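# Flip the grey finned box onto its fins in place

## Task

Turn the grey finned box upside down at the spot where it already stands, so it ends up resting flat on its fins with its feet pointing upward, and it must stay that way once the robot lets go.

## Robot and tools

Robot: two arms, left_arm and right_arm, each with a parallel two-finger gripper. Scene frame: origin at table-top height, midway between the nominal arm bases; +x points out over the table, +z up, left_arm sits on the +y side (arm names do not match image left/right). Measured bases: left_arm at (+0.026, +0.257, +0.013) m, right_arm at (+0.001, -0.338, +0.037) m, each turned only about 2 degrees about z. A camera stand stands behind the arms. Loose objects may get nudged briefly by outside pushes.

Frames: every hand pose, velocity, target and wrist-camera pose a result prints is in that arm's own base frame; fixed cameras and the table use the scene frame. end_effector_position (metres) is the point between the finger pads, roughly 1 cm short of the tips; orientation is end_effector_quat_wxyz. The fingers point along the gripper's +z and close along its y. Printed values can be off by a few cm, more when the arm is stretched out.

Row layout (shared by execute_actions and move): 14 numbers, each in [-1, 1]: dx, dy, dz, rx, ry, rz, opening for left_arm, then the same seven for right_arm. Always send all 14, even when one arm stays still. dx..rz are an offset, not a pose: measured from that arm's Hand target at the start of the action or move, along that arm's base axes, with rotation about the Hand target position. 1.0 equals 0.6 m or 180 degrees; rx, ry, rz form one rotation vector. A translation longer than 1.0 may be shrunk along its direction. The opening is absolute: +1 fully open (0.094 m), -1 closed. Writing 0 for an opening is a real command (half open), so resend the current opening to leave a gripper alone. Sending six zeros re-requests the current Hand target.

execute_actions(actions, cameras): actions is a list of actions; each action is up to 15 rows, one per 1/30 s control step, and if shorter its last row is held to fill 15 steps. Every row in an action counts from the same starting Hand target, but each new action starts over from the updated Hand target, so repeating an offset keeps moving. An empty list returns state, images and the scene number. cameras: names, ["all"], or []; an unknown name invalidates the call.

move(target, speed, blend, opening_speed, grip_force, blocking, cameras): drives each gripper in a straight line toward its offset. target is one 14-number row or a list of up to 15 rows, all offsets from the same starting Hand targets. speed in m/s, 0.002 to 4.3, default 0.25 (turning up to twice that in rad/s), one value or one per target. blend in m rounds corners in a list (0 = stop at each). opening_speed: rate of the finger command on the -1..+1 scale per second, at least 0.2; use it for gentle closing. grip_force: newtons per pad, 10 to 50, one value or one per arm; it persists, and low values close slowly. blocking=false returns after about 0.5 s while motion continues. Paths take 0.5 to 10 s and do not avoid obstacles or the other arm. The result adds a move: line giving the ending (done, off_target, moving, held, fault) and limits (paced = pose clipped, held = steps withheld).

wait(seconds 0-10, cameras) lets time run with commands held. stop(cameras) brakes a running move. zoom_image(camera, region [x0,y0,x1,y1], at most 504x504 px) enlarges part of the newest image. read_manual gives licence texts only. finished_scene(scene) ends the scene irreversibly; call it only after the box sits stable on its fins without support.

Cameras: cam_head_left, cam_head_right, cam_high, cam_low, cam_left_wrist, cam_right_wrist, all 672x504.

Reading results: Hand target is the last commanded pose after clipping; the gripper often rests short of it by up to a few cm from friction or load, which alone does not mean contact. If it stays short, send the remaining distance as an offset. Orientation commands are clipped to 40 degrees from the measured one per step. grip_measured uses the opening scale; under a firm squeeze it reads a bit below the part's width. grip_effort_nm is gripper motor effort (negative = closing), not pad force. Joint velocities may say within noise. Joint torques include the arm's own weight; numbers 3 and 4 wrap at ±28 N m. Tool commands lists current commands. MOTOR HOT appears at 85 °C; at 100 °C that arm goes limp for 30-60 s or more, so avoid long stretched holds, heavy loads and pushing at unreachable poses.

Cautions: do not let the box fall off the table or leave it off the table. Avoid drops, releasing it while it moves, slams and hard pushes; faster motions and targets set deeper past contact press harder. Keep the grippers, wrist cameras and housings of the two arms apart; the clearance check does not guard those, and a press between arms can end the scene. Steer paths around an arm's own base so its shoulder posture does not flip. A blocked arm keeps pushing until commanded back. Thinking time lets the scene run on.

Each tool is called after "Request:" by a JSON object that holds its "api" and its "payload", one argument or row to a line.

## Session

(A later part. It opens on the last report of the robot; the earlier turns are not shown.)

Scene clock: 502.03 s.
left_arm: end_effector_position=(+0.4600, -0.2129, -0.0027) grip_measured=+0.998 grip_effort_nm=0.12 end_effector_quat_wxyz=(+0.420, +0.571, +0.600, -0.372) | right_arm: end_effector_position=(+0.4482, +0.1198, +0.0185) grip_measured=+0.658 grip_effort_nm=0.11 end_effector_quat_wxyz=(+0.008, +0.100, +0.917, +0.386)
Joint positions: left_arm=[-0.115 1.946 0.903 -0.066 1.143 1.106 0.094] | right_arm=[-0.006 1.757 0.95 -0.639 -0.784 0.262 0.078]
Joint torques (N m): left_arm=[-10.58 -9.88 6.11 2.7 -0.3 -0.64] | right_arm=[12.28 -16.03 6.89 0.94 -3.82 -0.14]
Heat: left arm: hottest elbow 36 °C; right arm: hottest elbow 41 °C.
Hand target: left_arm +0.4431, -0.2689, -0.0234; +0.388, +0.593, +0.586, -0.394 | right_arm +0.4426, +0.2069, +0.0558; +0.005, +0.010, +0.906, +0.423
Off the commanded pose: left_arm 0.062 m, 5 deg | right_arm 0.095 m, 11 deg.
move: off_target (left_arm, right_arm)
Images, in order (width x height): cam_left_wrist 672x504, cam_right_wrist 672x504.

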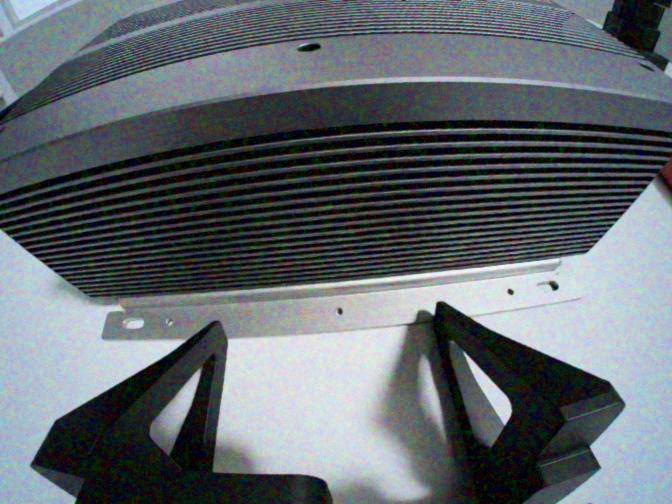

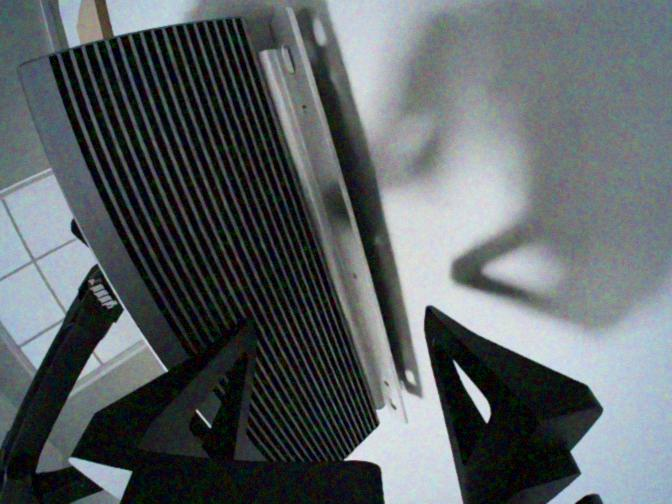

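Request:
{"api": "move", "payload": {
  "target": [0,-0.008,0,0,0,0,1.0,0,0.03,0.035,0,0,0.033,0.66],
  "speed": 0.03,
  "cameras": ["cam_right_wrist","cam_left_wrist"]
}}

Scene clock: 525.57 s.
left_arm: end_effector_position=(+0.4605, -0.2127, -0.0026) grip_measured=+0.998 grip_effort_nm=0.12 end_effector_quat_wxyz=(+0.421, +0.569, +0.602, -0.370) | right_arm: end_effector_position=(+0.4495, +0.1358, +0.0505) grip_measured=+0.658 grip_effort_nm=0.11 end_effector_quat_wxyz=(-0.002, +0.054, +0.917, +0.395)
Joint positions: left_arm=[-0.115 1.944 0.899 -0.05 1.14 1.092 0.094] | right_arm=[0.023 1.728 1.015 -0.777 -0.809 0.175 0.078]
Joint torques (N m): left_arm=[-11.46 -9.76 6.3 2.71 -0.32 -0.69] | right_arm=[12.57 -13.8 8.77 0.23 -3.2 -0.28]
Heat: left arm: hottest elbow 37 °C; right arm: hottest wrist yaw 44 °C.
Hand target: left_arm +0.4432, -0.2737, -0.0234; +0.388, +0.593, +0.586, -0.394 | right_arm +0.4425, +0.2249, +0.0768; -0.016, -0.037, +0.905, +0.423
Off the commanded pose: left_arm 0.067 m, 6 deg | right_arm 0.093 m, 11 deg.
move: off_target (left_arm, right_arm)
Images, in order (width x height): cam_left_wrist 672x504, cam_right_wrist 672x504.

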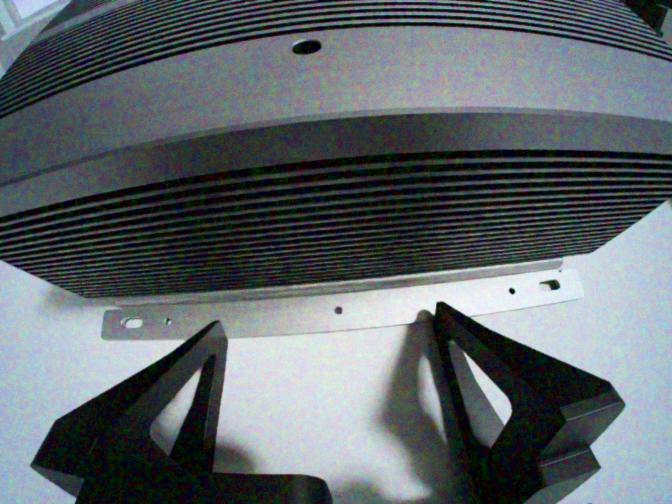

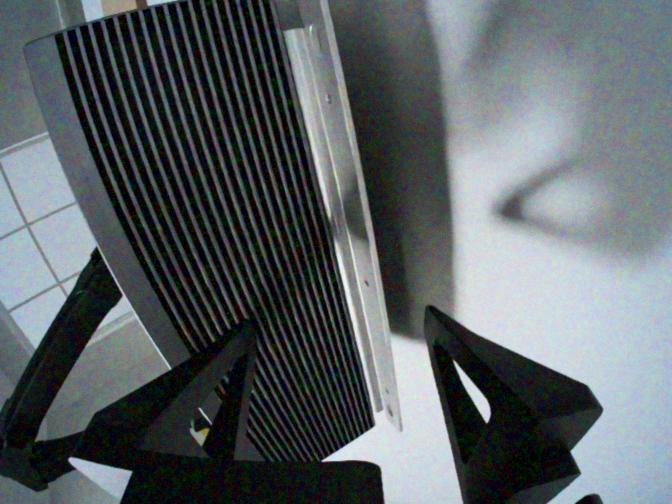

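Request:
{"api": "move", "payload": {
  "target": [0,-0.004,0,0,0,0,1.0,0,0.025,0.03,0,0,0.012,0.66],
  "speed": 0.03,
  "cameras": ["cam_right_wrist"]
}}

Scene clock: 547.93 s.
left_arm: end_effector_position=(+0.4613, -0.2129, -0.0028) grip_measured=+0.998 grip_effort_nm=0.12 end_effector_quat_wxyz=(+0.421, +0.567, +0.606, -0.367) | right_arm: end_effector_position=(+0.4560, +0.1772, +0.0999) grip_measured=+0.658 grip_effort_nm=0.11 end_effector_quat_wxyz=(+0.007, -0.001, +0.909, +0.417)
Joint positions: left_arm=[-0.116 1.942 0.895 -0.036 1.131 1.075 0.094] | right_arm=[0.1 1.677 1.085 -0.846 -0.853 0.157 0.078]
Joint torques (N m): left_arm=[-11.69 -9.52 6.46 2.63 -0.07 -0.62] | right_arm=[9.35 -10.29 8.16 0.85 -1.12 -0.07]
Heat: left arm: hottest elbow 38 °C; right arm: hottest wrist yaw 44 °C.
Hand target: left_arm +0.4431, -0.2762, -0.0235; +0.388, +0.593, +0.586, -0.394 | right_arm +0.4425, +0.2399, +0.0948; -0.025, -0.054, +0.904, +0.422
Off the commanded pose: left_arm 0.069 m, 6 deg | right_arm 0.064 m, 7 deg.
move: off_target (left_arm, right_arm)
Images, in order (width x height): cam_right_wrist 672x504.

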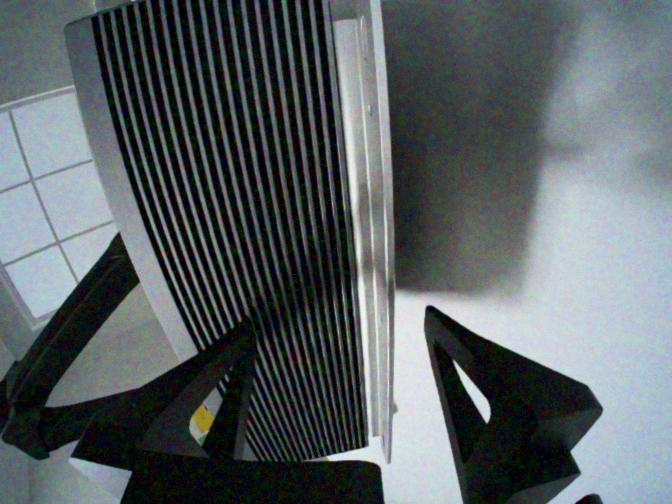

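Request:
{"api": "move", "payload": {
  "target": [0,0.045,0,0,0,0,1.0,0,-0.04,-0.004,0.0465,0.004,-0.0211,0.66],
  "speed": 0.03,
  "cameras": ["cam_right_wrist","cam_left_wrist"]
}}

Scene clock: 609.50 s.
left_arm: end_effector_position=(+0.4602, -0.2127, -0.0027) grip_measured=+0.998 grip_effort_nm=0.12 end_effector_quat_wxyz=(+0.415, +0.573, +0.603, -0.368) | right_arm: end_effector_position=(+0.4545, +0.1927, +0.1071) grip_measured=+0.658 grip_effort_nm=0.10 end_effector_quat_wxyz=(+0.013, -0.010, +0.874, +0.485)
Joint positions: left_arm=[-0.116 1.941 0.908 -0.091 1.131 1.118 0.094] | right_arm=[0.1 1.688 1.053 -0.754 -1.003 0.178 0.078]
Joint torques (N m): left_arm=[-7.24 -9.47 6.43 0.57 0.87 0] | right_arm=[3.49 -10.4 5.67 1.31 -0.99 -0.08]
Heat: left arm: hottest elbow 37 °C; right arm: hottest elbow 41 °C.
Hand target: left_arm +0.4430, -0.2491, -0.0235; +0.388, +0.593, +0.586, -0.394 | right_arm +0.4425, +0.2159, +0.0925; -0.012, -0.023, +0.872, +0.488
Off the commanded pose: left_arm 0.045 m, 5 deg | right_arm 0.030 m, 3 deg.
move: off_target (left_arm, right_arm)
Images, in order (width x height): cam_left_wrist 672x504, cam_right_wrist 672x504.

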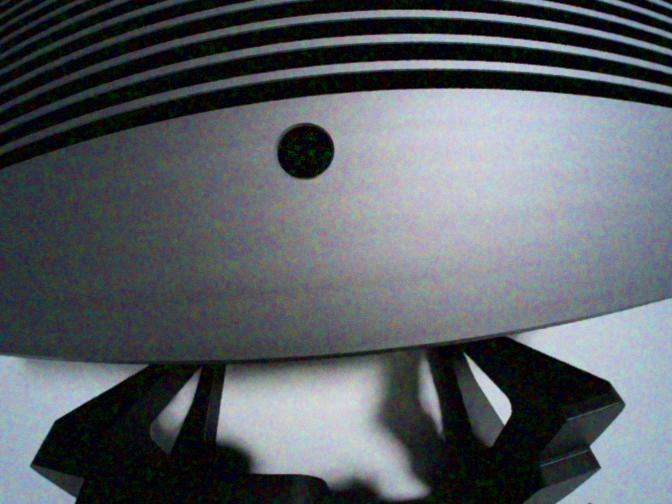

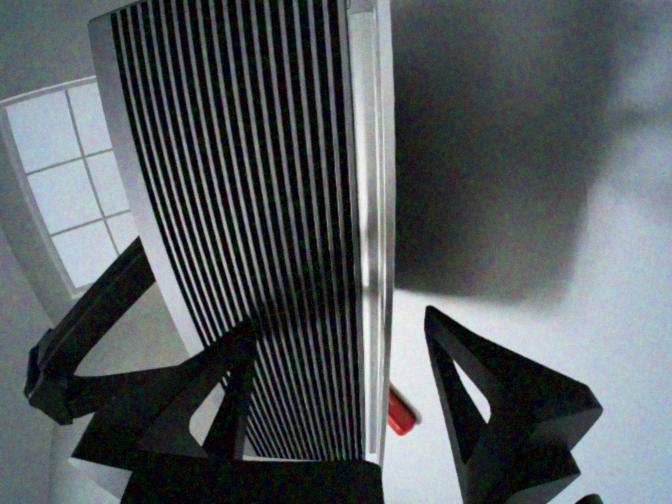

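Request:
{"api": "move", "payload": {
  "target": [0,0,0,0,0,0,1.0,0,0,0.05,0,0,0,0.66],
  "speed": 0.03,
  "cameras": ["cam_right_wrist"]
}}

Scene clock: 619.83 s.
left_arm: end_effector_position=(+0.4593, -0.2130, -0.0026) grip_measured=+0.998 grip_effort_nm=0.12 end_effector_quat_wxyz=(+0.415, +0.574, +0.601, -0.370) | right_arm: end_effector_position=(+0.4484, +0.1908, +0.1070) grip_measured=+0.658 grip_effort_nm=0.10 end_effector_quat_wxyz=(-0.006, +0.007, +0.877, +0.481)
Joint positions: left_arm=[-0.116 1.942 0.909 -0.098 1.136 1.126 0.094] | right_arm=[0.099 1.684 1.053 -0.794 -0.997 0.194 0.078]
Joint torques (N m): left_arm=[-7.12 -9.64 6.35 0.84 0.67 -0.09] | right_arm=[4.01 -14.15 8.05 -0.06 -1.34 -0.19]
Heat: left arm: hottest elbow 38 °C; right arm: hottest elbow 41 °C.
Hand target: left_arm +0.4432, -0.2491, -0.0234; +0.388, +0.593, +0.586, -0.394 | right_arm +0.4426, +0.2159, +0.1226; -0.012, -0.023, +0.872, +0.488
Off the commanded pose: left_arm 0.045 m, 5 deg | right_arm 0.030 m, 4 deg.
move: off_target (left_arm, right_arm)
Images, in order (width x height): cam_right_wrist 672x504.

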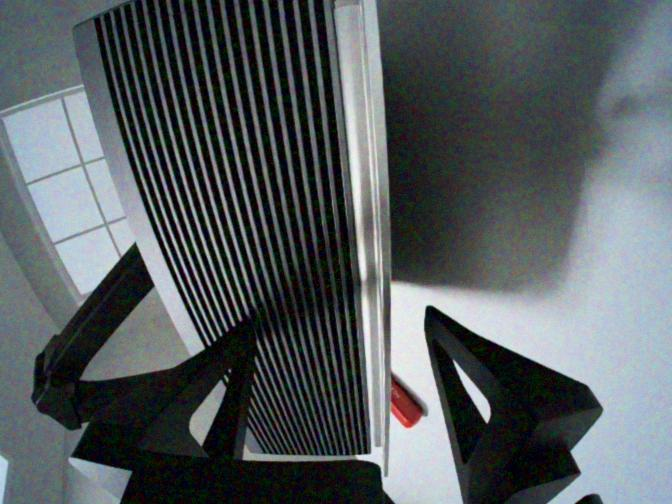

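Request:
{"api": "move", "payload": {
  "target": [0,0,0,0,0,0,1.0,0,0.007,0.011,-0.017,0,0,0.3],
  "speed": 0.02,
  "opening_speed": 0.3,
  "cameras": ["cam_right_wrist"]
}}

Scene clock: 648.23 s.
left_arm: end_effector_position=(+0.4592, -0.2131, -0.0026) grip_measured=+0.998 grip_effort_nm=0.12 end_effector_quat_wxyz=(+0.415, +0.575, +0.600, -0.370) | right_arm: end_effector_position=(+0.4482, +0.1856, +0.1078) grip_measured=+0.305 grip_effort_nm=-0.27 end_effector_quat_wxyz=(-0.006, +0.014, +0.889, +0.458)
Joint positions: left_arm=[-0.117 1.942 0.909 -0.098 1.136 1.126 0.094] | right_arm=[0.099 1.669 1.06 -0.821 -0.944 0.202 0.061]
Joint torques (N m): left_arm=[-7.18 -9.7 6.38 0.85 0.66 -0.08] | right_arm=[5.3 -14.51 8.66 -0.16 -1.17 -0.1]
Heat: left arm: hottest elbow 39 °C; right arm: hottest elbow 41 °C.
Hand target: left_arm +0.4431, -0.2492, -0.0234; +0.388, +0.593, +0.586, -0.394 | right_arm +0.4425, +0.2200, +0.1290; -0.013, -0.022, +0.885, +0.465
Off the commanded pose: left_arm 0.045 m, 5 deg | right_arm 0.041 m, 4 deg.
move: off_target (left_arm, right_arm)
Images, in order (width x height): cam_right_wrist 672x504.

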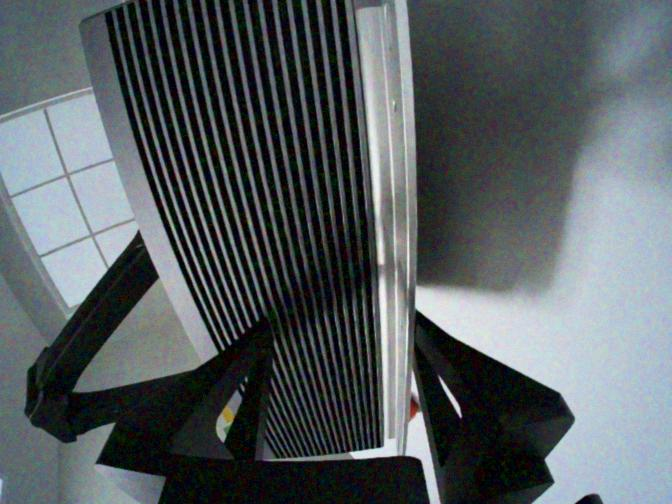

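Request:
{"api": "move", "payload": {
  "target": [0,0,0,0,0,0,1.0,0,-0.018,-0.02,0,0,0,-0.6],
  "speed": 0.008,
  "opening_speed": 0.4,
  "cameras": ["cam_right_wrist"]
}}

Scene clock: 664.33 s.
left_arm: end_effector_position=(+0.4586, -0.2139, -0.0027) grip_measured=+0.998 grip_effort_nm=0.12 end_effector_quat_wxyz=(+0.415, +0.575, +0.600, -0.371) | right_arm: end_effector_position=(+0.4461, +0.1839, +0.1061) grip_measured=-0.596 grip_effort_nm=-0.15 end_effector_quat_wxyz=(-0.003, +0.002, +0.893, +0.450)
Joint positions: left_arm=[-0.118 1.942 0.909 -0.098 1.137 1.128 0.094] | right_arm=[0.099 1.667 1.06 -0.836 -0.928 0.167 0.019]
Joint torques (N m): left_arm=[-6.95 -9.64 6.42 0.88 0.61 -0.1] | right_arm=[3.37 -12.28 8.17 0.13 -1.98 -0.09]
Heat: left arm: hottest elbow 39 °C; right arm: hottest elbow 42 °C.
Hand target: left_arm +0.4431, -0.2491, -0.0235; +0.388, +0.593, +0.586, -0.394 | right_arm +0.4425, +0.2093, +0.1171; -0.013, -0.023, +0.885, +0.465
Off the commanded pose: left_arm 0.044 m, 5 deg | right_arm 0.028 m, 4 deg.
move: off_target (left_arm, right_arm)
Images, in order (width x height): cam_right_wrist 672x504.

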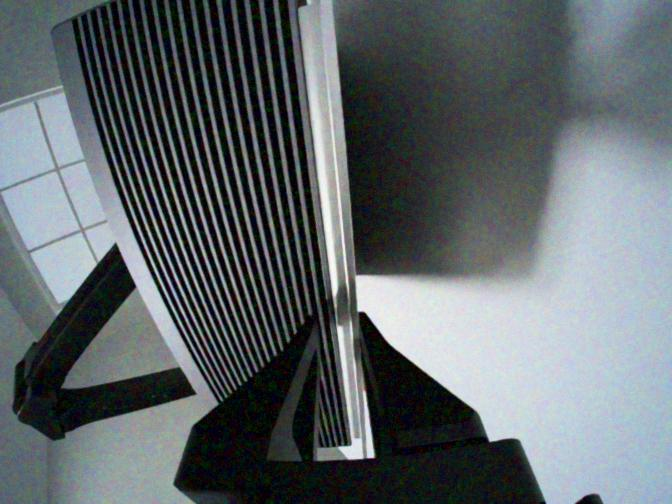

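Request:
{"api": "move", "payload": {
  "target": [0,0,0,0,0,0,1.0,0,-0.004,-0.005,0,0,0,-1.0],
  "speed": 0.008,
  "opening_speed": 0.3,
  "cameras": ["cam_right_wrist","cam_left_wrist"]
}}

Scene clock: 671.53 s.
left_arm: end_effector_position=(+0.4586, -0.2139, -0.0027) grip_measured=+0.998 grip_effort_nm=0.12 end_effector_quat_wxyz=(+0.415, +0.575, +0.599, -0.371) | right_arm: end_effector_position=(+0.4459, +0.1835, +0.1052) grip_measured=-0.926 grip_effort_nm=-1.02 end_effector_quat_wxyz=(-0.001, -0.002, +0.893, +0.450)
Joint positions: left_arm=[-0.118 1.942 0.909 -0.099 1.137 1.129 0.094] | right_arm=[0.098 1.669 1.06 -0.838 -0.927 0.155 0.003]
Joint torques (N m): left_arm=[-6.95 -9.64 6.41 0.94 0.62 -0.11] | right_arm=[2.55 -12.16 8.08 0.28 -2.01 -0.07]
Heat: left arm: hottest elbow 39 °C; right arm: hottest elbow 43 °C.
Hand target: left_arm +0.4432, -0.2492, -0.0235; +0.388, +0.593, +0.585, -0.394 | right_arm +0.4425, +0.2069, +0.1140; -0.013, -0.023, +0.885, +0.465
Off the commanded pose: left_arm 0.044 m, 5 deg | right_arm 0.025 m, 3 deg.
move: off_target (left_arm, right_arm)
Images, in order (width x height): cam_left_wrist 672x504, cam_right_wrist 672x504.

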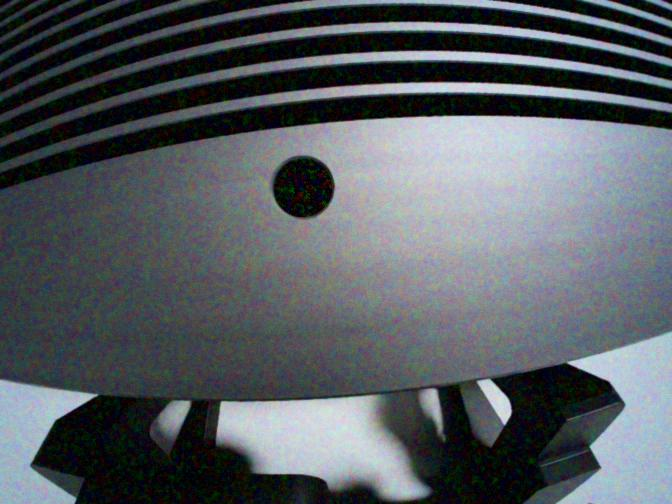

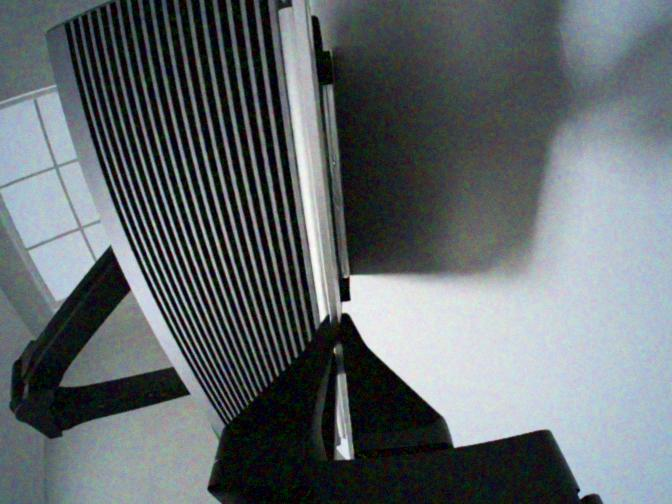

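Request:
{"api": "move", "payload": {
  "target": [0.003,-0.083,0,0,0,0,1.0,-0.003,-0.083,0.01,0,0,0,-1.0],
  "speed": 0.03,
  "cameras": ["cam_right_wrist","cam_left_wrist","cam_head_left"]
}}

Scene clock: 708.83 s.
left_arm: end_effector_position=(+0.4583, -0.2596, -0.0015) grip_measured=+0.998 grip_effort_nm=0.12 end_effector_quat_wxyz=(+0.413, +0.579, +0.594, -0.375) | right_arm: end_effector_position=(+0.4393, +0.1385, +0.1038) grip_measured=-0.929 grip_effort_nm=-1.04 end_effector_quat_wxyz=(-0.006, -0.001, +0.893, +0.449)
Joint positions: left_arm=[-0.216 1.954 0.909 0.064 1.098 0.962 0.094] | right_arm=[-0.002 1.677 1.068 -0.984 -0.932 -0.015 0.003]
Joint torques (N m): left_arm=[-7.47 -9.41 6.83 2.44 0.14 -0.52] | right_arm=[2.32 -12.63 8.69 -0.95 -2.11 -0.28]
Heat: left arm: hottest elbow 39 °C; right arm: hottest elbow 43 °C.
Hand target: left_arm +0.4450, -0.2990, -0.0235; +0.388, +0.593, +0.586, -0.394 | right_arm +0.4408, +0.1571, +0.1200; -0.013, -0.022, +0.885, +0.465
Off the commanded pose: left_arm 0.047 m, 4 deg | right_arm 0.025 m, 3 deg.
move: off_target (left_arm, right_arm)
Images, in order (width x height): cam_head_left 672x504, cam_left_wrist 672x504, cam_right_wrist 672x504.

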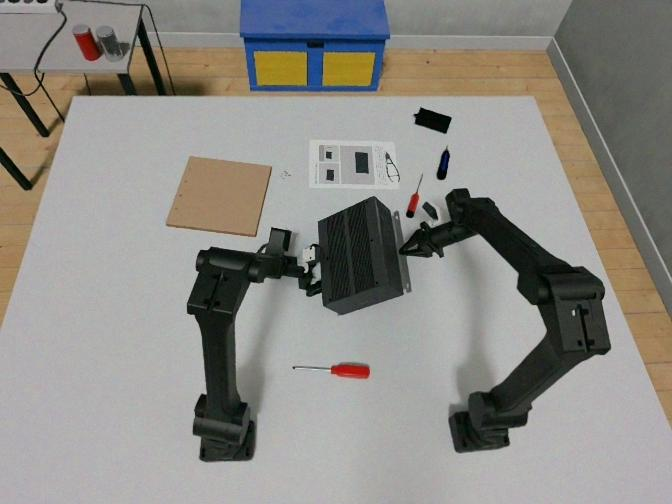

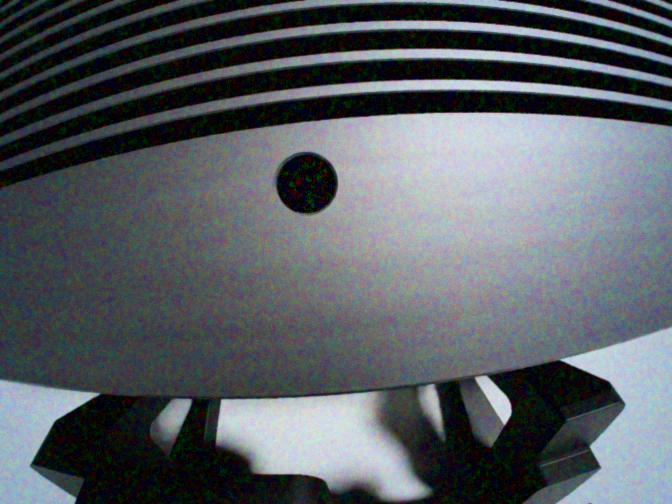

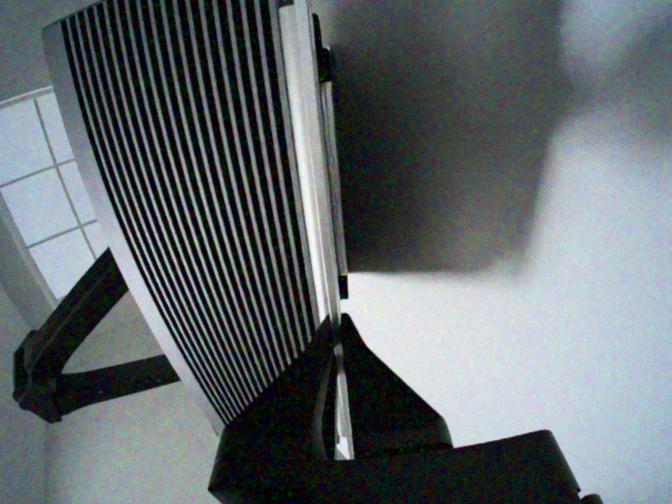

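Request:
{"api": "move", "payload": {
  "target": [0.005,-0.125,0,0,0,0,1.0,-0.004,-0.125,0,0,0,0,-1.0],
  "speed": 0.03,
  "cameras": ["cam_right_wrist","cam_left_wrist","cam_head_left"]
}}

Scene clock: 718.63 s.
left_arm: end_effector_position=(+0.4577, -0.3315, -0.0004) grip_measured=+0.998 grip_effort_nm=0.12 end_effector_quat_wxyz=(+0.411, +0.580, +0.594, -0.376) | right_arm: end_effector_position=(+0.4350, +0.0678, +0.1030) grip_measured=-0.929 grip_effort_nm=-1.04 end_effector_quat_wxyz=(-0.009, -0.003, +0.892, +0.452)
Joint positions: left_arm=[-0.363 1.988 0.939 0.26 1.007 0.738 0.094] | right_arm=[-0.163 1.727 1.124 -1.216 -0.915 -0.292 0.003]
Joint torques (N m): left_arm=[-7.41 -9.17 9.1 2.17 0.04 -0.49] | right_arm=[1.61 -12.28 8.51 -1.89 -1.72 -0.37]
Heat: left arm: hottest elbow 39 °C; right arm: hottest elbow 43 °C.
Hand target: left_arm +0.4480, -0.3740, -0.0234; +0.388, +0.593, +0.586, -0.394 | right_arm +0.4383, +0.0821, +0.1200; -0.013, -0.023, +0.885, +0.465
Off the commanded pose: left_arm 0.049 m, 4 deg | right_arm 0.023 m, 3 deg.
move: off_target (left_arm, right_arm)
Images, in order (width x height): cam_head_left 672x504, cam_left_wrist 672x504, cam_right_wrist 672x504.

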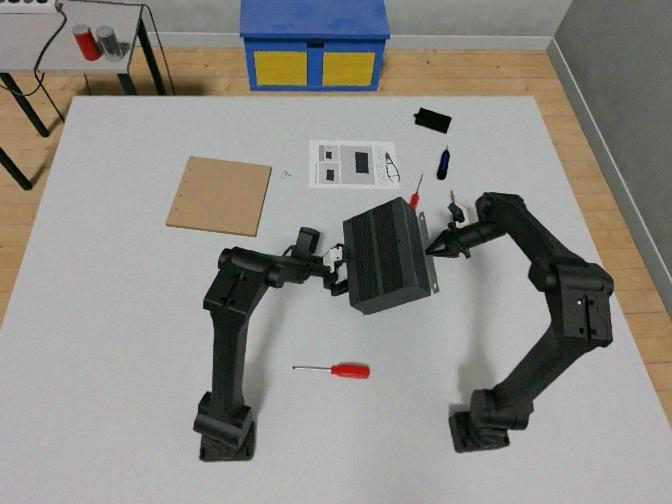

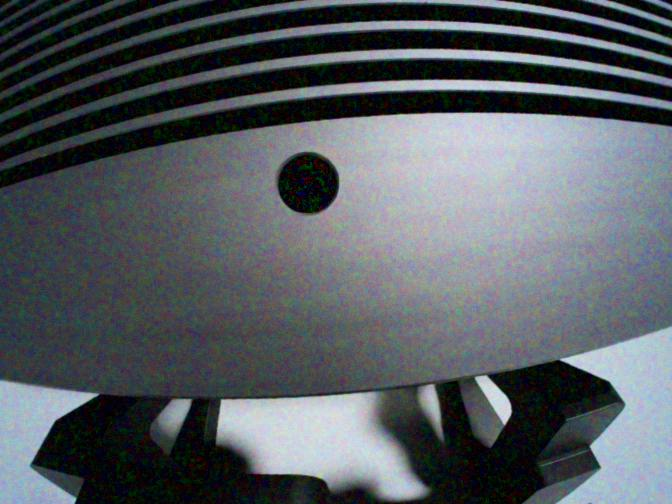

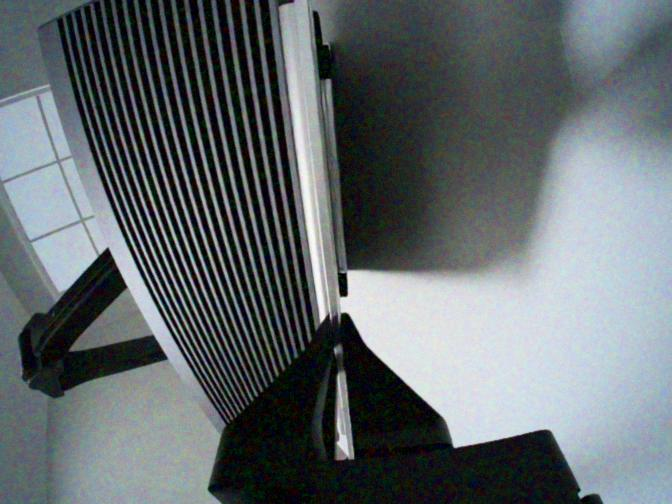

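Request:
{"api": "move", "payload": {
  "target": [0.005,-0.14,0,0,0,0,1.0,-0.0045,-0.14,0,0,0,0,-1.0],
  "speed": 0.03,
  "cameras": ["cam_right_wrist","cam_left_wrist","cam_head_left"]
}}

Scene clock: 736.80 s.
left_arm: end_effector_position=(+0.4632, -0.4156, +0.0010) grip_measured=+0.998 grip_effort_nm=0.12 end_effector_quat_wxyz=(+0.409, +0.583, +0.592, -0.377) | right_arm: end_effector_position=(+0.4347, -0.0150, +0.1029) grip_measured=-0.929 grip_effort_nm=-1.04 end_effector_quat_wxyz=(-0.007, +0.000, +0.891, +0.453)
Joint positions: left_arm=[-0.509 2.053 1.051 0.34 0.903 0.581 0.094] | right_arm=[-0.341 1.808 1.224 -1.433 -0.859 -0.548 0.003]
Joint torques (N m): left_arm=[-6.77 -10.4 10.1 2.29 -0.02 -0.51] | right_arm=[1.49 -14.8 7.94 -2.91 -1.27 -0.56]
Heat: left arm: hottest elbow 39 °C; right arm: hottest elbow 43 °C.
Hand target: left_arm +0.4510, -0.4579, -0.0235; +0.388, +0.593, +0.586, -0.394 | right_arm +0.4356, -0.0019, +0.1200; -0.013, -0.023, +0.885, +0.465
Off the commanded pose: left_arm 0.050 m, 3 deg | right_arm 0.022 m, 3 deg.
move: off_target (left_arm, right_arm)
Images, in order (width x height): cam_head_left 672x504, cam_left_wrist 672x504, cam_right_wrist 672x504.

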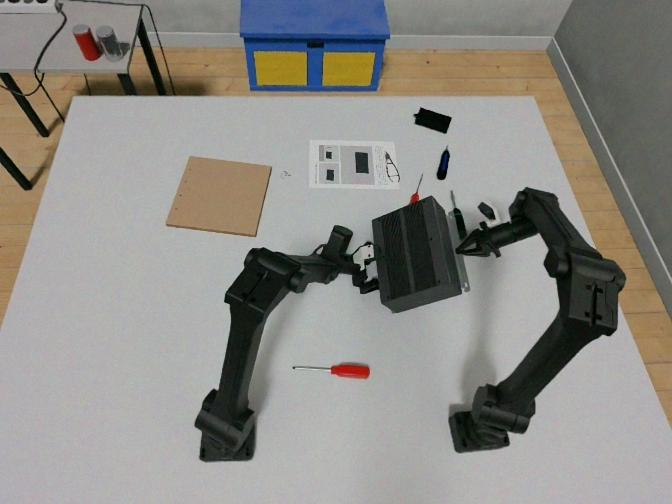

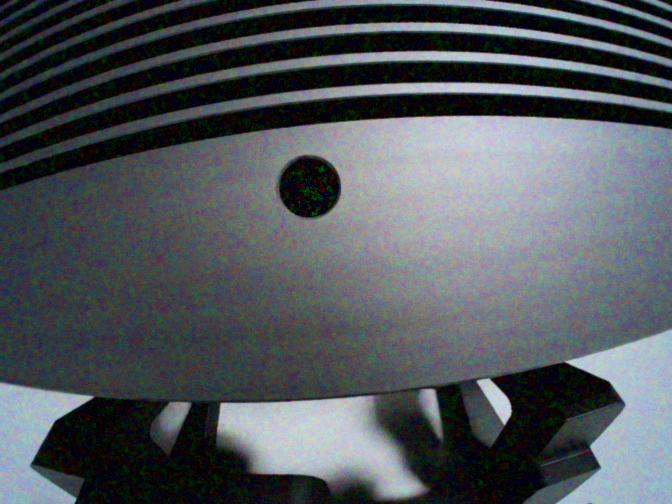

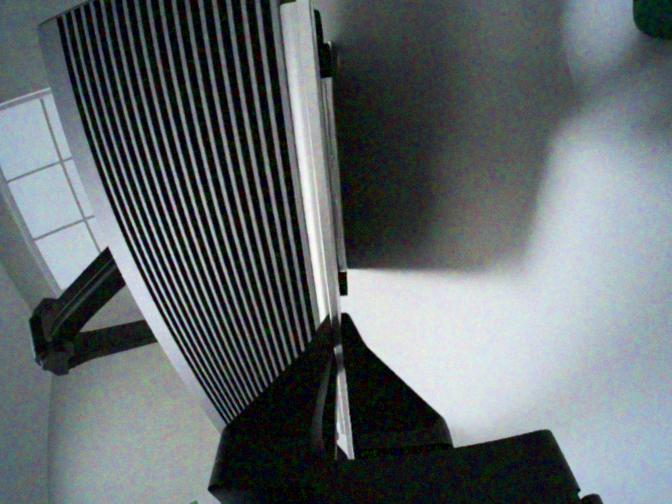

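Request:
{"api": "move", "payload": {
  "target": [
    [0,0.05,0,0,0,0,1.0,0,0,0,0,0,0,-1.0],
    [0,0.05,0,0,0,0,1.0,0.001,0.043,0.043,-0.0528,0.0012,0,-1.0]
  ],
  "speed": 0.03,
  "cameras": ["cam_right_wrist","cam_left_wrist","cam_head_left"]
}}

Scene clock: 755.47 s.
left_arm: end_effector_position=(+0.4619, -0.4147, +0.0013) grip_measured=+0.998 grip_effort_nm=0.12 end_effector_quat_wxyz=(+0.409, +0.586, +0.586, -0.382) | right_arm: end_effector_position=(+0.4342, +0.0054, +0.1253) grip_measured=-0.930 grip_effort_nm=-1.04 end_effector_quat_wxyz=(-0.022, -0.001, +0.922, +0.387)
Joint positions: left_arm=[-0.506 2.055 1.051 0.34 0.919 0.59 0.094] | right_arm=[-0.262 1.711 1.224 -1.394 -0.745 -0.385 0.003]
Joint torques (N m): left_arm=[-3.02 -11.93 7.39 1.52 0.8 -0.14] | right_arm=[2.26 -15.85 7.6 -0.79 -1.16 -0.11]
Heat: left arm: hottest elbow 40 °C; right arm: hottest elbow 43 °C.
Hand target: left_arm +0.4510, -0.4280, -0.0232; +0.388, +0.593, +0.585, -0.394 | right_arm +0.4361, +0.0239, +0.1458; -0.016, -0.021, +0.921, +0.390
Off the commanded pose: left_arm 0.030 m, 3 deg | right_arm 0.028 m, 2 deg.
move: off_target (left_arm, right_arm)
Images, in order (width x height): cam_head_left 672x504, cam_left_wrist 672x504, cam_right_wrist 672x504.

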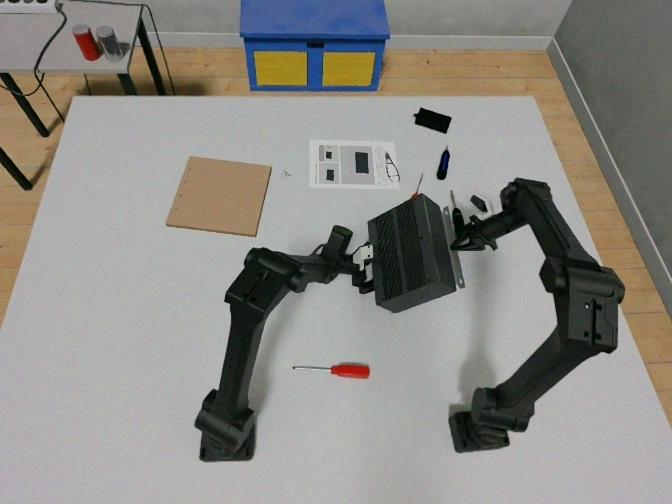

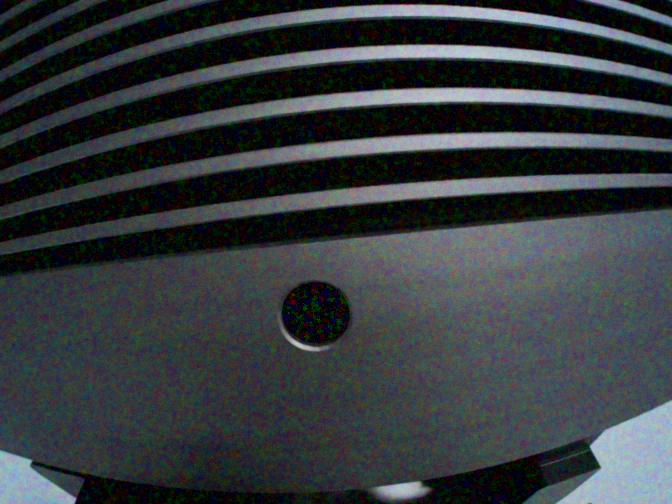

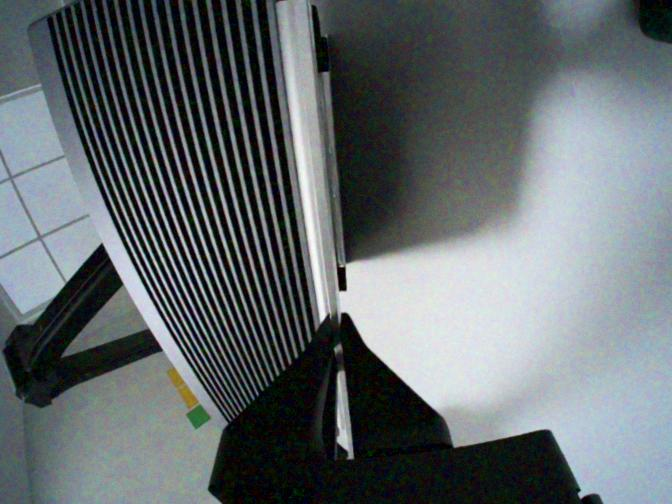

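Request:
{"api": "move", "payload": {
  "target": [-0.01,0.35,0.02,0,0,0,1.0,0,-0.02,0,0,0,0,-1.0],
  "speed": 0.08,
  "cameras": ["cam_right_wrist","cam_left_wrist","cam_head_left"]
}}

Scene clock: 771.40 s.
left_arm: end_effector_position=(+0.4446, -0.2233, -0.0035) grip_measured=+0.998 grip_effort_nm=0.12 end_effector_quat_wxyz=(+0.398, +0.600, +0.573, -0.391) | right_arm: end_effector_position=(+0.4342, +0.0052, +0.1251) grip_measured=-0.930 grip_effort_nm=-1.04 end_effector_quat_wxyz=(-0.022, -0.001, +0.922, +0.386)
Joint positions: left_arm=[-0.137 1.954 0.944 -0.266 1.166 1.283 0.094] | right_arm=[-0.262 1.711 1.224 -1.394 -0.744 -0.385 0.003]
Joint torques (N m): left_arm=[0.21 -12.4 5.64 0.27 0.38 -0.24] | right_arm=[0.56 -14.97 8.62 -1.73 -0.93 -0.39]
Heat: left arm: hottest elbow 39 °C; right arm: hottest elbow 43 °C.
Hand target: left_arm +0.4449, -0.2180, -0.0114; +0.388, +0.593, +0.586, -0.394 | right_arm +0.4362, +0.0119, +0.1458; -0.016, -0.021, +0.921, +0.390
Off the commanded pose: left_arm 0.009 m, 2 deg | right_arm 0.022 m, 2 deg.
move: off_target (right_arm)
Images, in order (width x height): cam_head_left 672x504, cam_left_wrist 672x504, cam_right_wrist 672x504.

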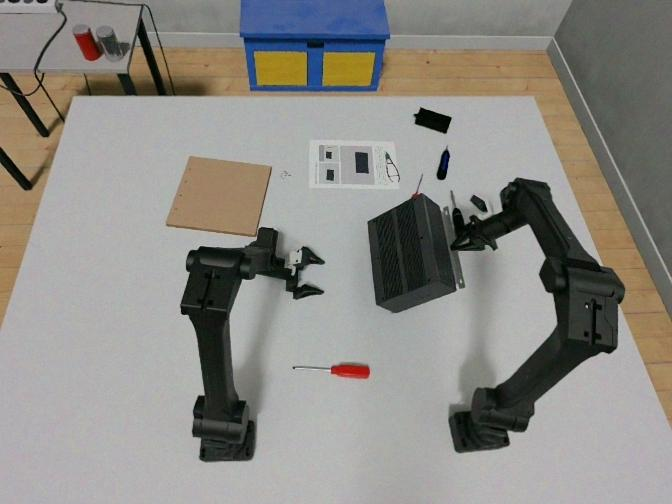

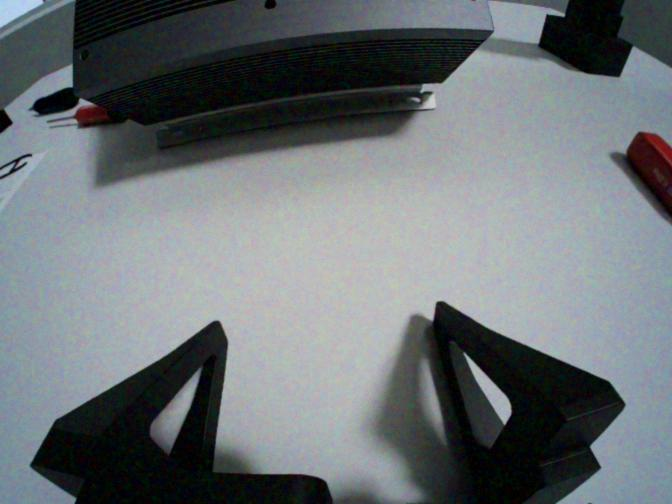

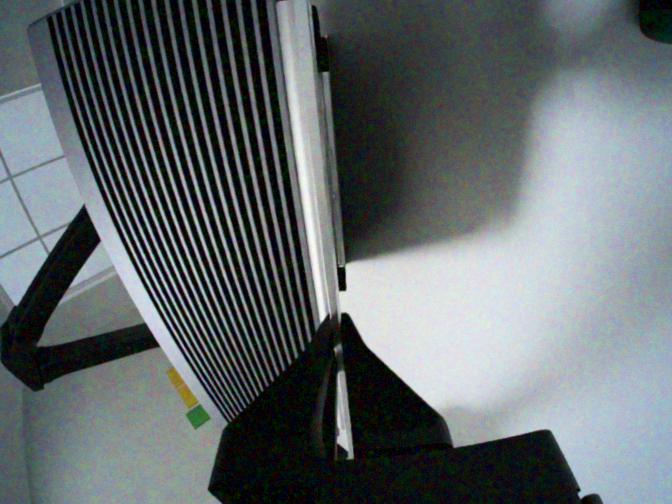

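Request:
{"api": "move", "payload": {
  "target": [
    [0,0,0,0,0,0,1.0,0.001,0.045,0.0377,-0.0555,0.0013,0,-1.0],
    [0,0,0,0,0,0,1.0,0.002,0.0983,0.06,-0.111,0.0025,0,-1.0],
    [0,0,0,0,0,0,1.0,0.003,0.1533,0.075,-0.1666,0.0038,0,-1.0]
  ],
  "speed": 0.025,
  "blend": 0.01,
  "cameras": ["cam_right_wrist","cam_left_wrist","cam_head_left"]
}}

Scene clock: 799.10 s.
left_arm: end_effector_position=(+0.4446, -0.2233, -0.0034) grip_measured=+0.998 grip_effort_nm=0.12 end_effector_quat_wxyz=(+0.398, +0.600, +0.573, -0.391) | right_arm: end_effector_position=(+0.4366, +0.0950, +0.1758) grip_measured=-0.930 grip_effort_nm=-1.04 end_effector_quat_wxyz=(-0.032, +0.007, +0.988, +0.152)
Joint positions: left_arm=[-0.137 1.954 0.944 -0.266 1.166 1.284 0.094] | right_arm=[0.096 1.549 1.297 -1.351 -0.31 0.105 0.003]
Joint torques (N m): left_arm=[0.03 -12.45 5.61 0.28 0.37 -0.22] | right_arm=[0.09 -12.45 9.55 -0.64 -0.01 -0.35]
Heat: left arm: hottest elbow 39 °C; right arm: hottest elbow 44 °C.
Hand target: left_arm +0.4449, -0.2180, -0.0113; +0.388, +0.593, +0.585, -0.394 | right_arm +0.4379, +0.0994, +0.1896; -0.026, -0.014, +0.988, +0.150 (not the last commanded pose)
Off the commanded pose: left_arm 0.010 m, 2 deg | right_arm 0.017 m, 3 deg.
move: off_target (right_arm; path cut at 10 s); path passed 2 of 3 targets
Images, in order (width x height): cam_head_left 672x504, cam_left_wrist 672x504, cam_right_wrist 672x504.

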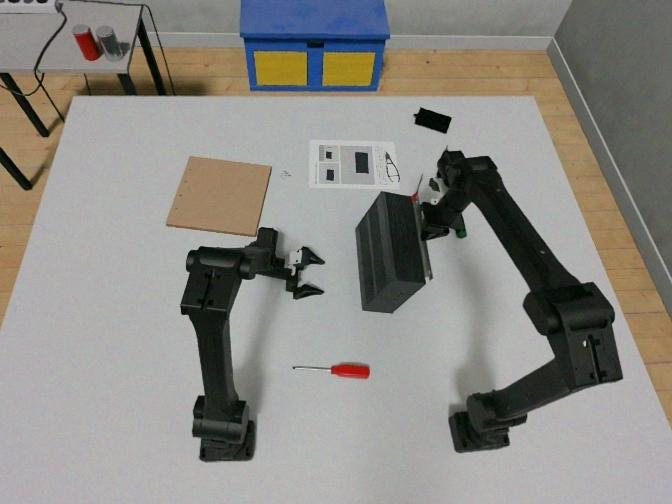

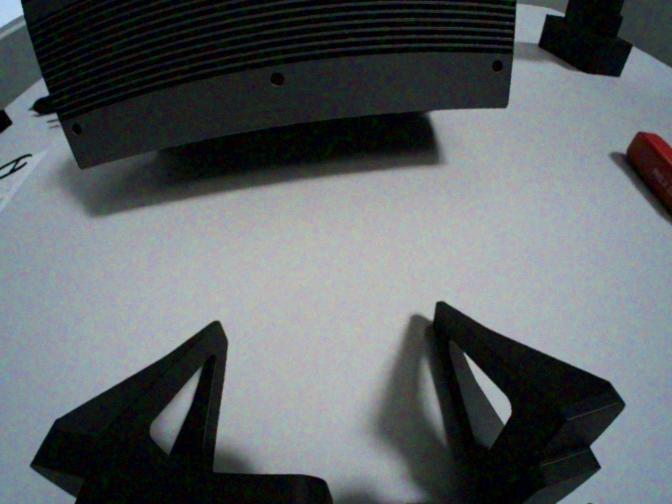

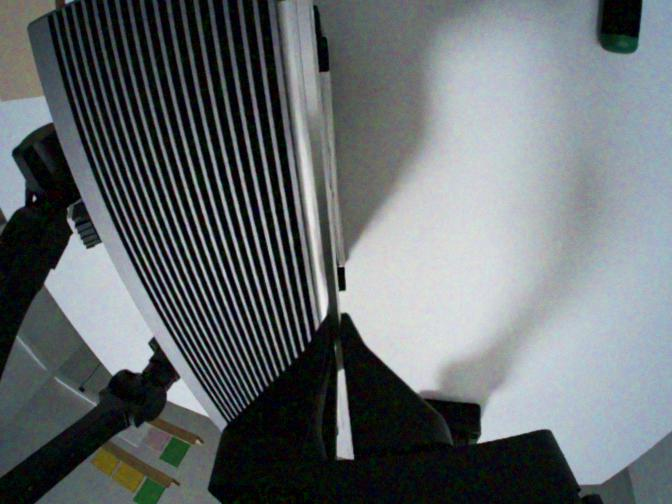

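Request:
{"api": "move", "payload": {
  "target": [
    [0,0,0,0,0,0,1.0,0.001,0.0717,0.0123,-0.0722,0.0016,0,-1.0],
    [0,0,0,0,0,0,1.0,0.002,0.125,0.009,-0.1277,0.0029,0,-1.0],
    [0,0,0,0,0,0,1.0,0.003,0.16,0.0025,-0.157,0.0036,0,-1.0]
  ],
  "speed": [0.03,0.025,0.015],
  "blend": 0.008,
  "cameras": ["cam_right_wrist","cam_left_wrist","cam_head_left"]
}}

Scene clock: 819.93 s.
left_arm: end_effector_position=(+0.4446, -0.2233, -0.0034) grip_measured=+0.998 grip_effort_nm=0.12 end_effector_quat_wxyz=(+0.398, +0.600, +0.573, -0.391) | right_arm: end_effector_position=(+0.4337, +0.1908, +0.1799) grip_measured=-0.929 grip_effort_nm=-1.03 end_effector_quat_wxyz=(-0.037, -0.009, +0.995, -0.088)
Joint positions: left_arm=[-0.137 1.954 0.944 -0.266 1.166 1.284 0.094] | right_arm=[0.461 1.69 1.493 -1.519 0.125 0.453 0.003]
Joint torques (N m): left_arm=[0.03 -12.51 5.61 0.27 0.38 -0.22] | right_arm=[-0.67 -13.22 10.54 -0.64 0.36 0.08]
Heat: left arm: hottest elbow 38 °C; right arm: hottest elbow 45 °C.
Hand target: left_arm +0.4449, -0.2180, -0.0113; +0.388, +0.593, +0.585, -0.394 | right_arm +0.4397, +0.1930, +0.1917; -0.034, -0.006, +0.995, -0.090 (not the last commanded pose)
Off the commanded pose: left_arm 0.010 m, 2 deg | right_arm 0.014 m, 1 deg.
move: off_target (right_arm; path cut at 10 s); path passed 2 of 3 targets
Images, in order (width x height): cam_head_left 672x504, cam_left_wrist 672x504, cam_right_wrist 672x504.

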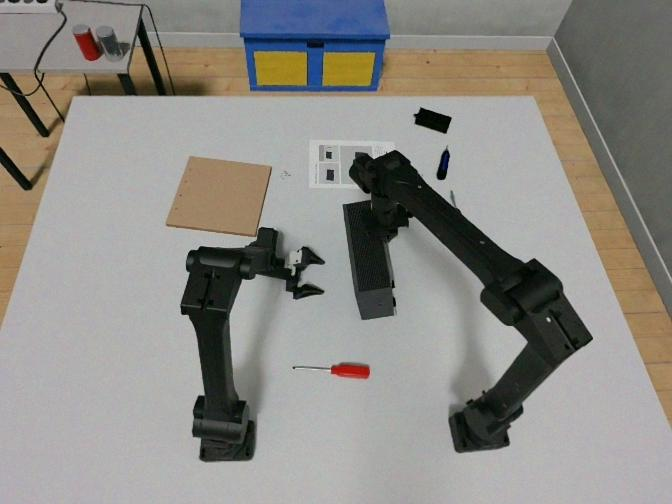

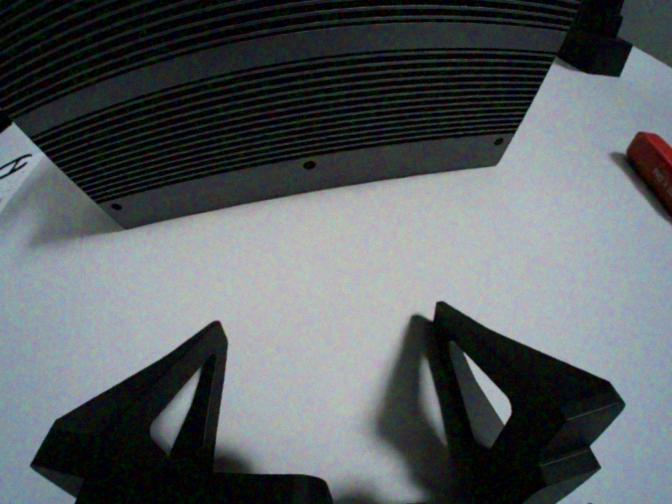

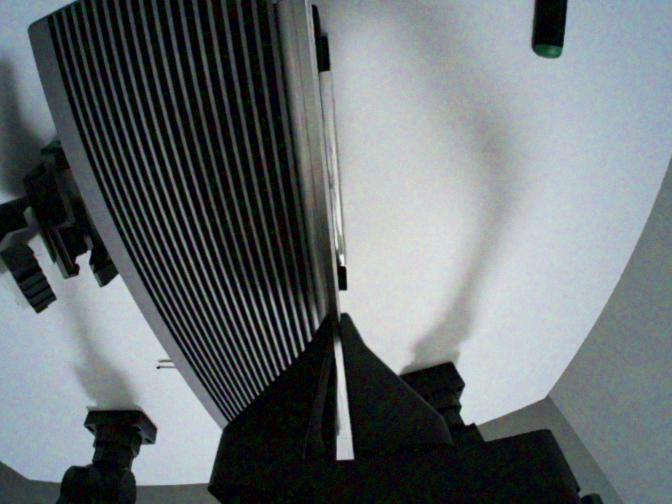

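Request:
{"api": "move", "payload": {
  "target": [0,0,0,0,0,0,1.0,0,0.025,-0.012,-0.014,0,0,-1.0],
  "speed": 0.02,
  "cameras": ["cam_right_wrist","cam_left_wrist"]
}}

Scene clock: 867.07 s.
left_arm: end_effector_position=(+0.4446, -0.2233, -0.0034) grip_measured=+0.998 grip_effort_nm=0.12 end_effector_quat_wxyz=(+0.398, +0.600, +0.573, -0.391) | right_arm: end_effector_position=(+0.4331, +0.1975, +0.1809) grip_measured=-0.930 grip_effort_nm=-1.04 end_effector_quat_wxyz=(-0.037, -0.007, +0.993, -0.109)
Joint positions: left_arm=[-0.137 1.954 0.944 -0.266 1.166 1.284 0.094] | right_arm=[0.487 1.71 1.517 -1.547 0.159 0.487 0.003]
Joint torques (N m): left_arm=[0.21 -12.34 5.63 0.23 0.38 -0.22] | right_arm=[0.56 -12.22 10.28 -0.32 0.37 0.17]
Heat: left arm: hottest elbow 37 °C; right arm: hottest elbow 50 °C.
Hand target: left_arm +0.4449, -0.2180, -0.0113; +0.388, +0.593, +0.585, -0.394 | right_arm +0.4396, +0.2079, +0.1844; -0.034, -0.005, +0.993, -0.112
Off the commanded pose: left_arm 0.010 m, 2 deg | right_arm 0.013 m, 1 deg.
move: off_target (right_arm)
Images, in order (width x height): cam_left_wrist 672x504, cam_right_wrist 672x504.

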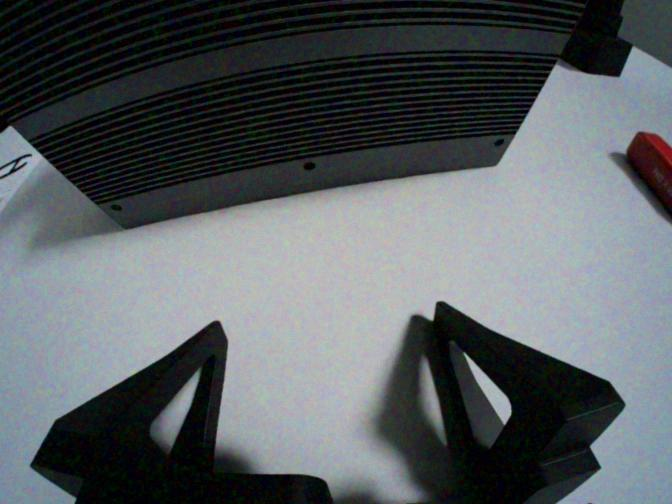

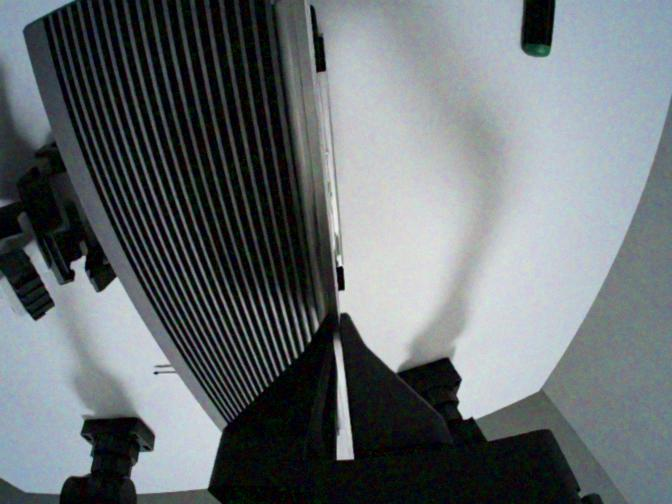

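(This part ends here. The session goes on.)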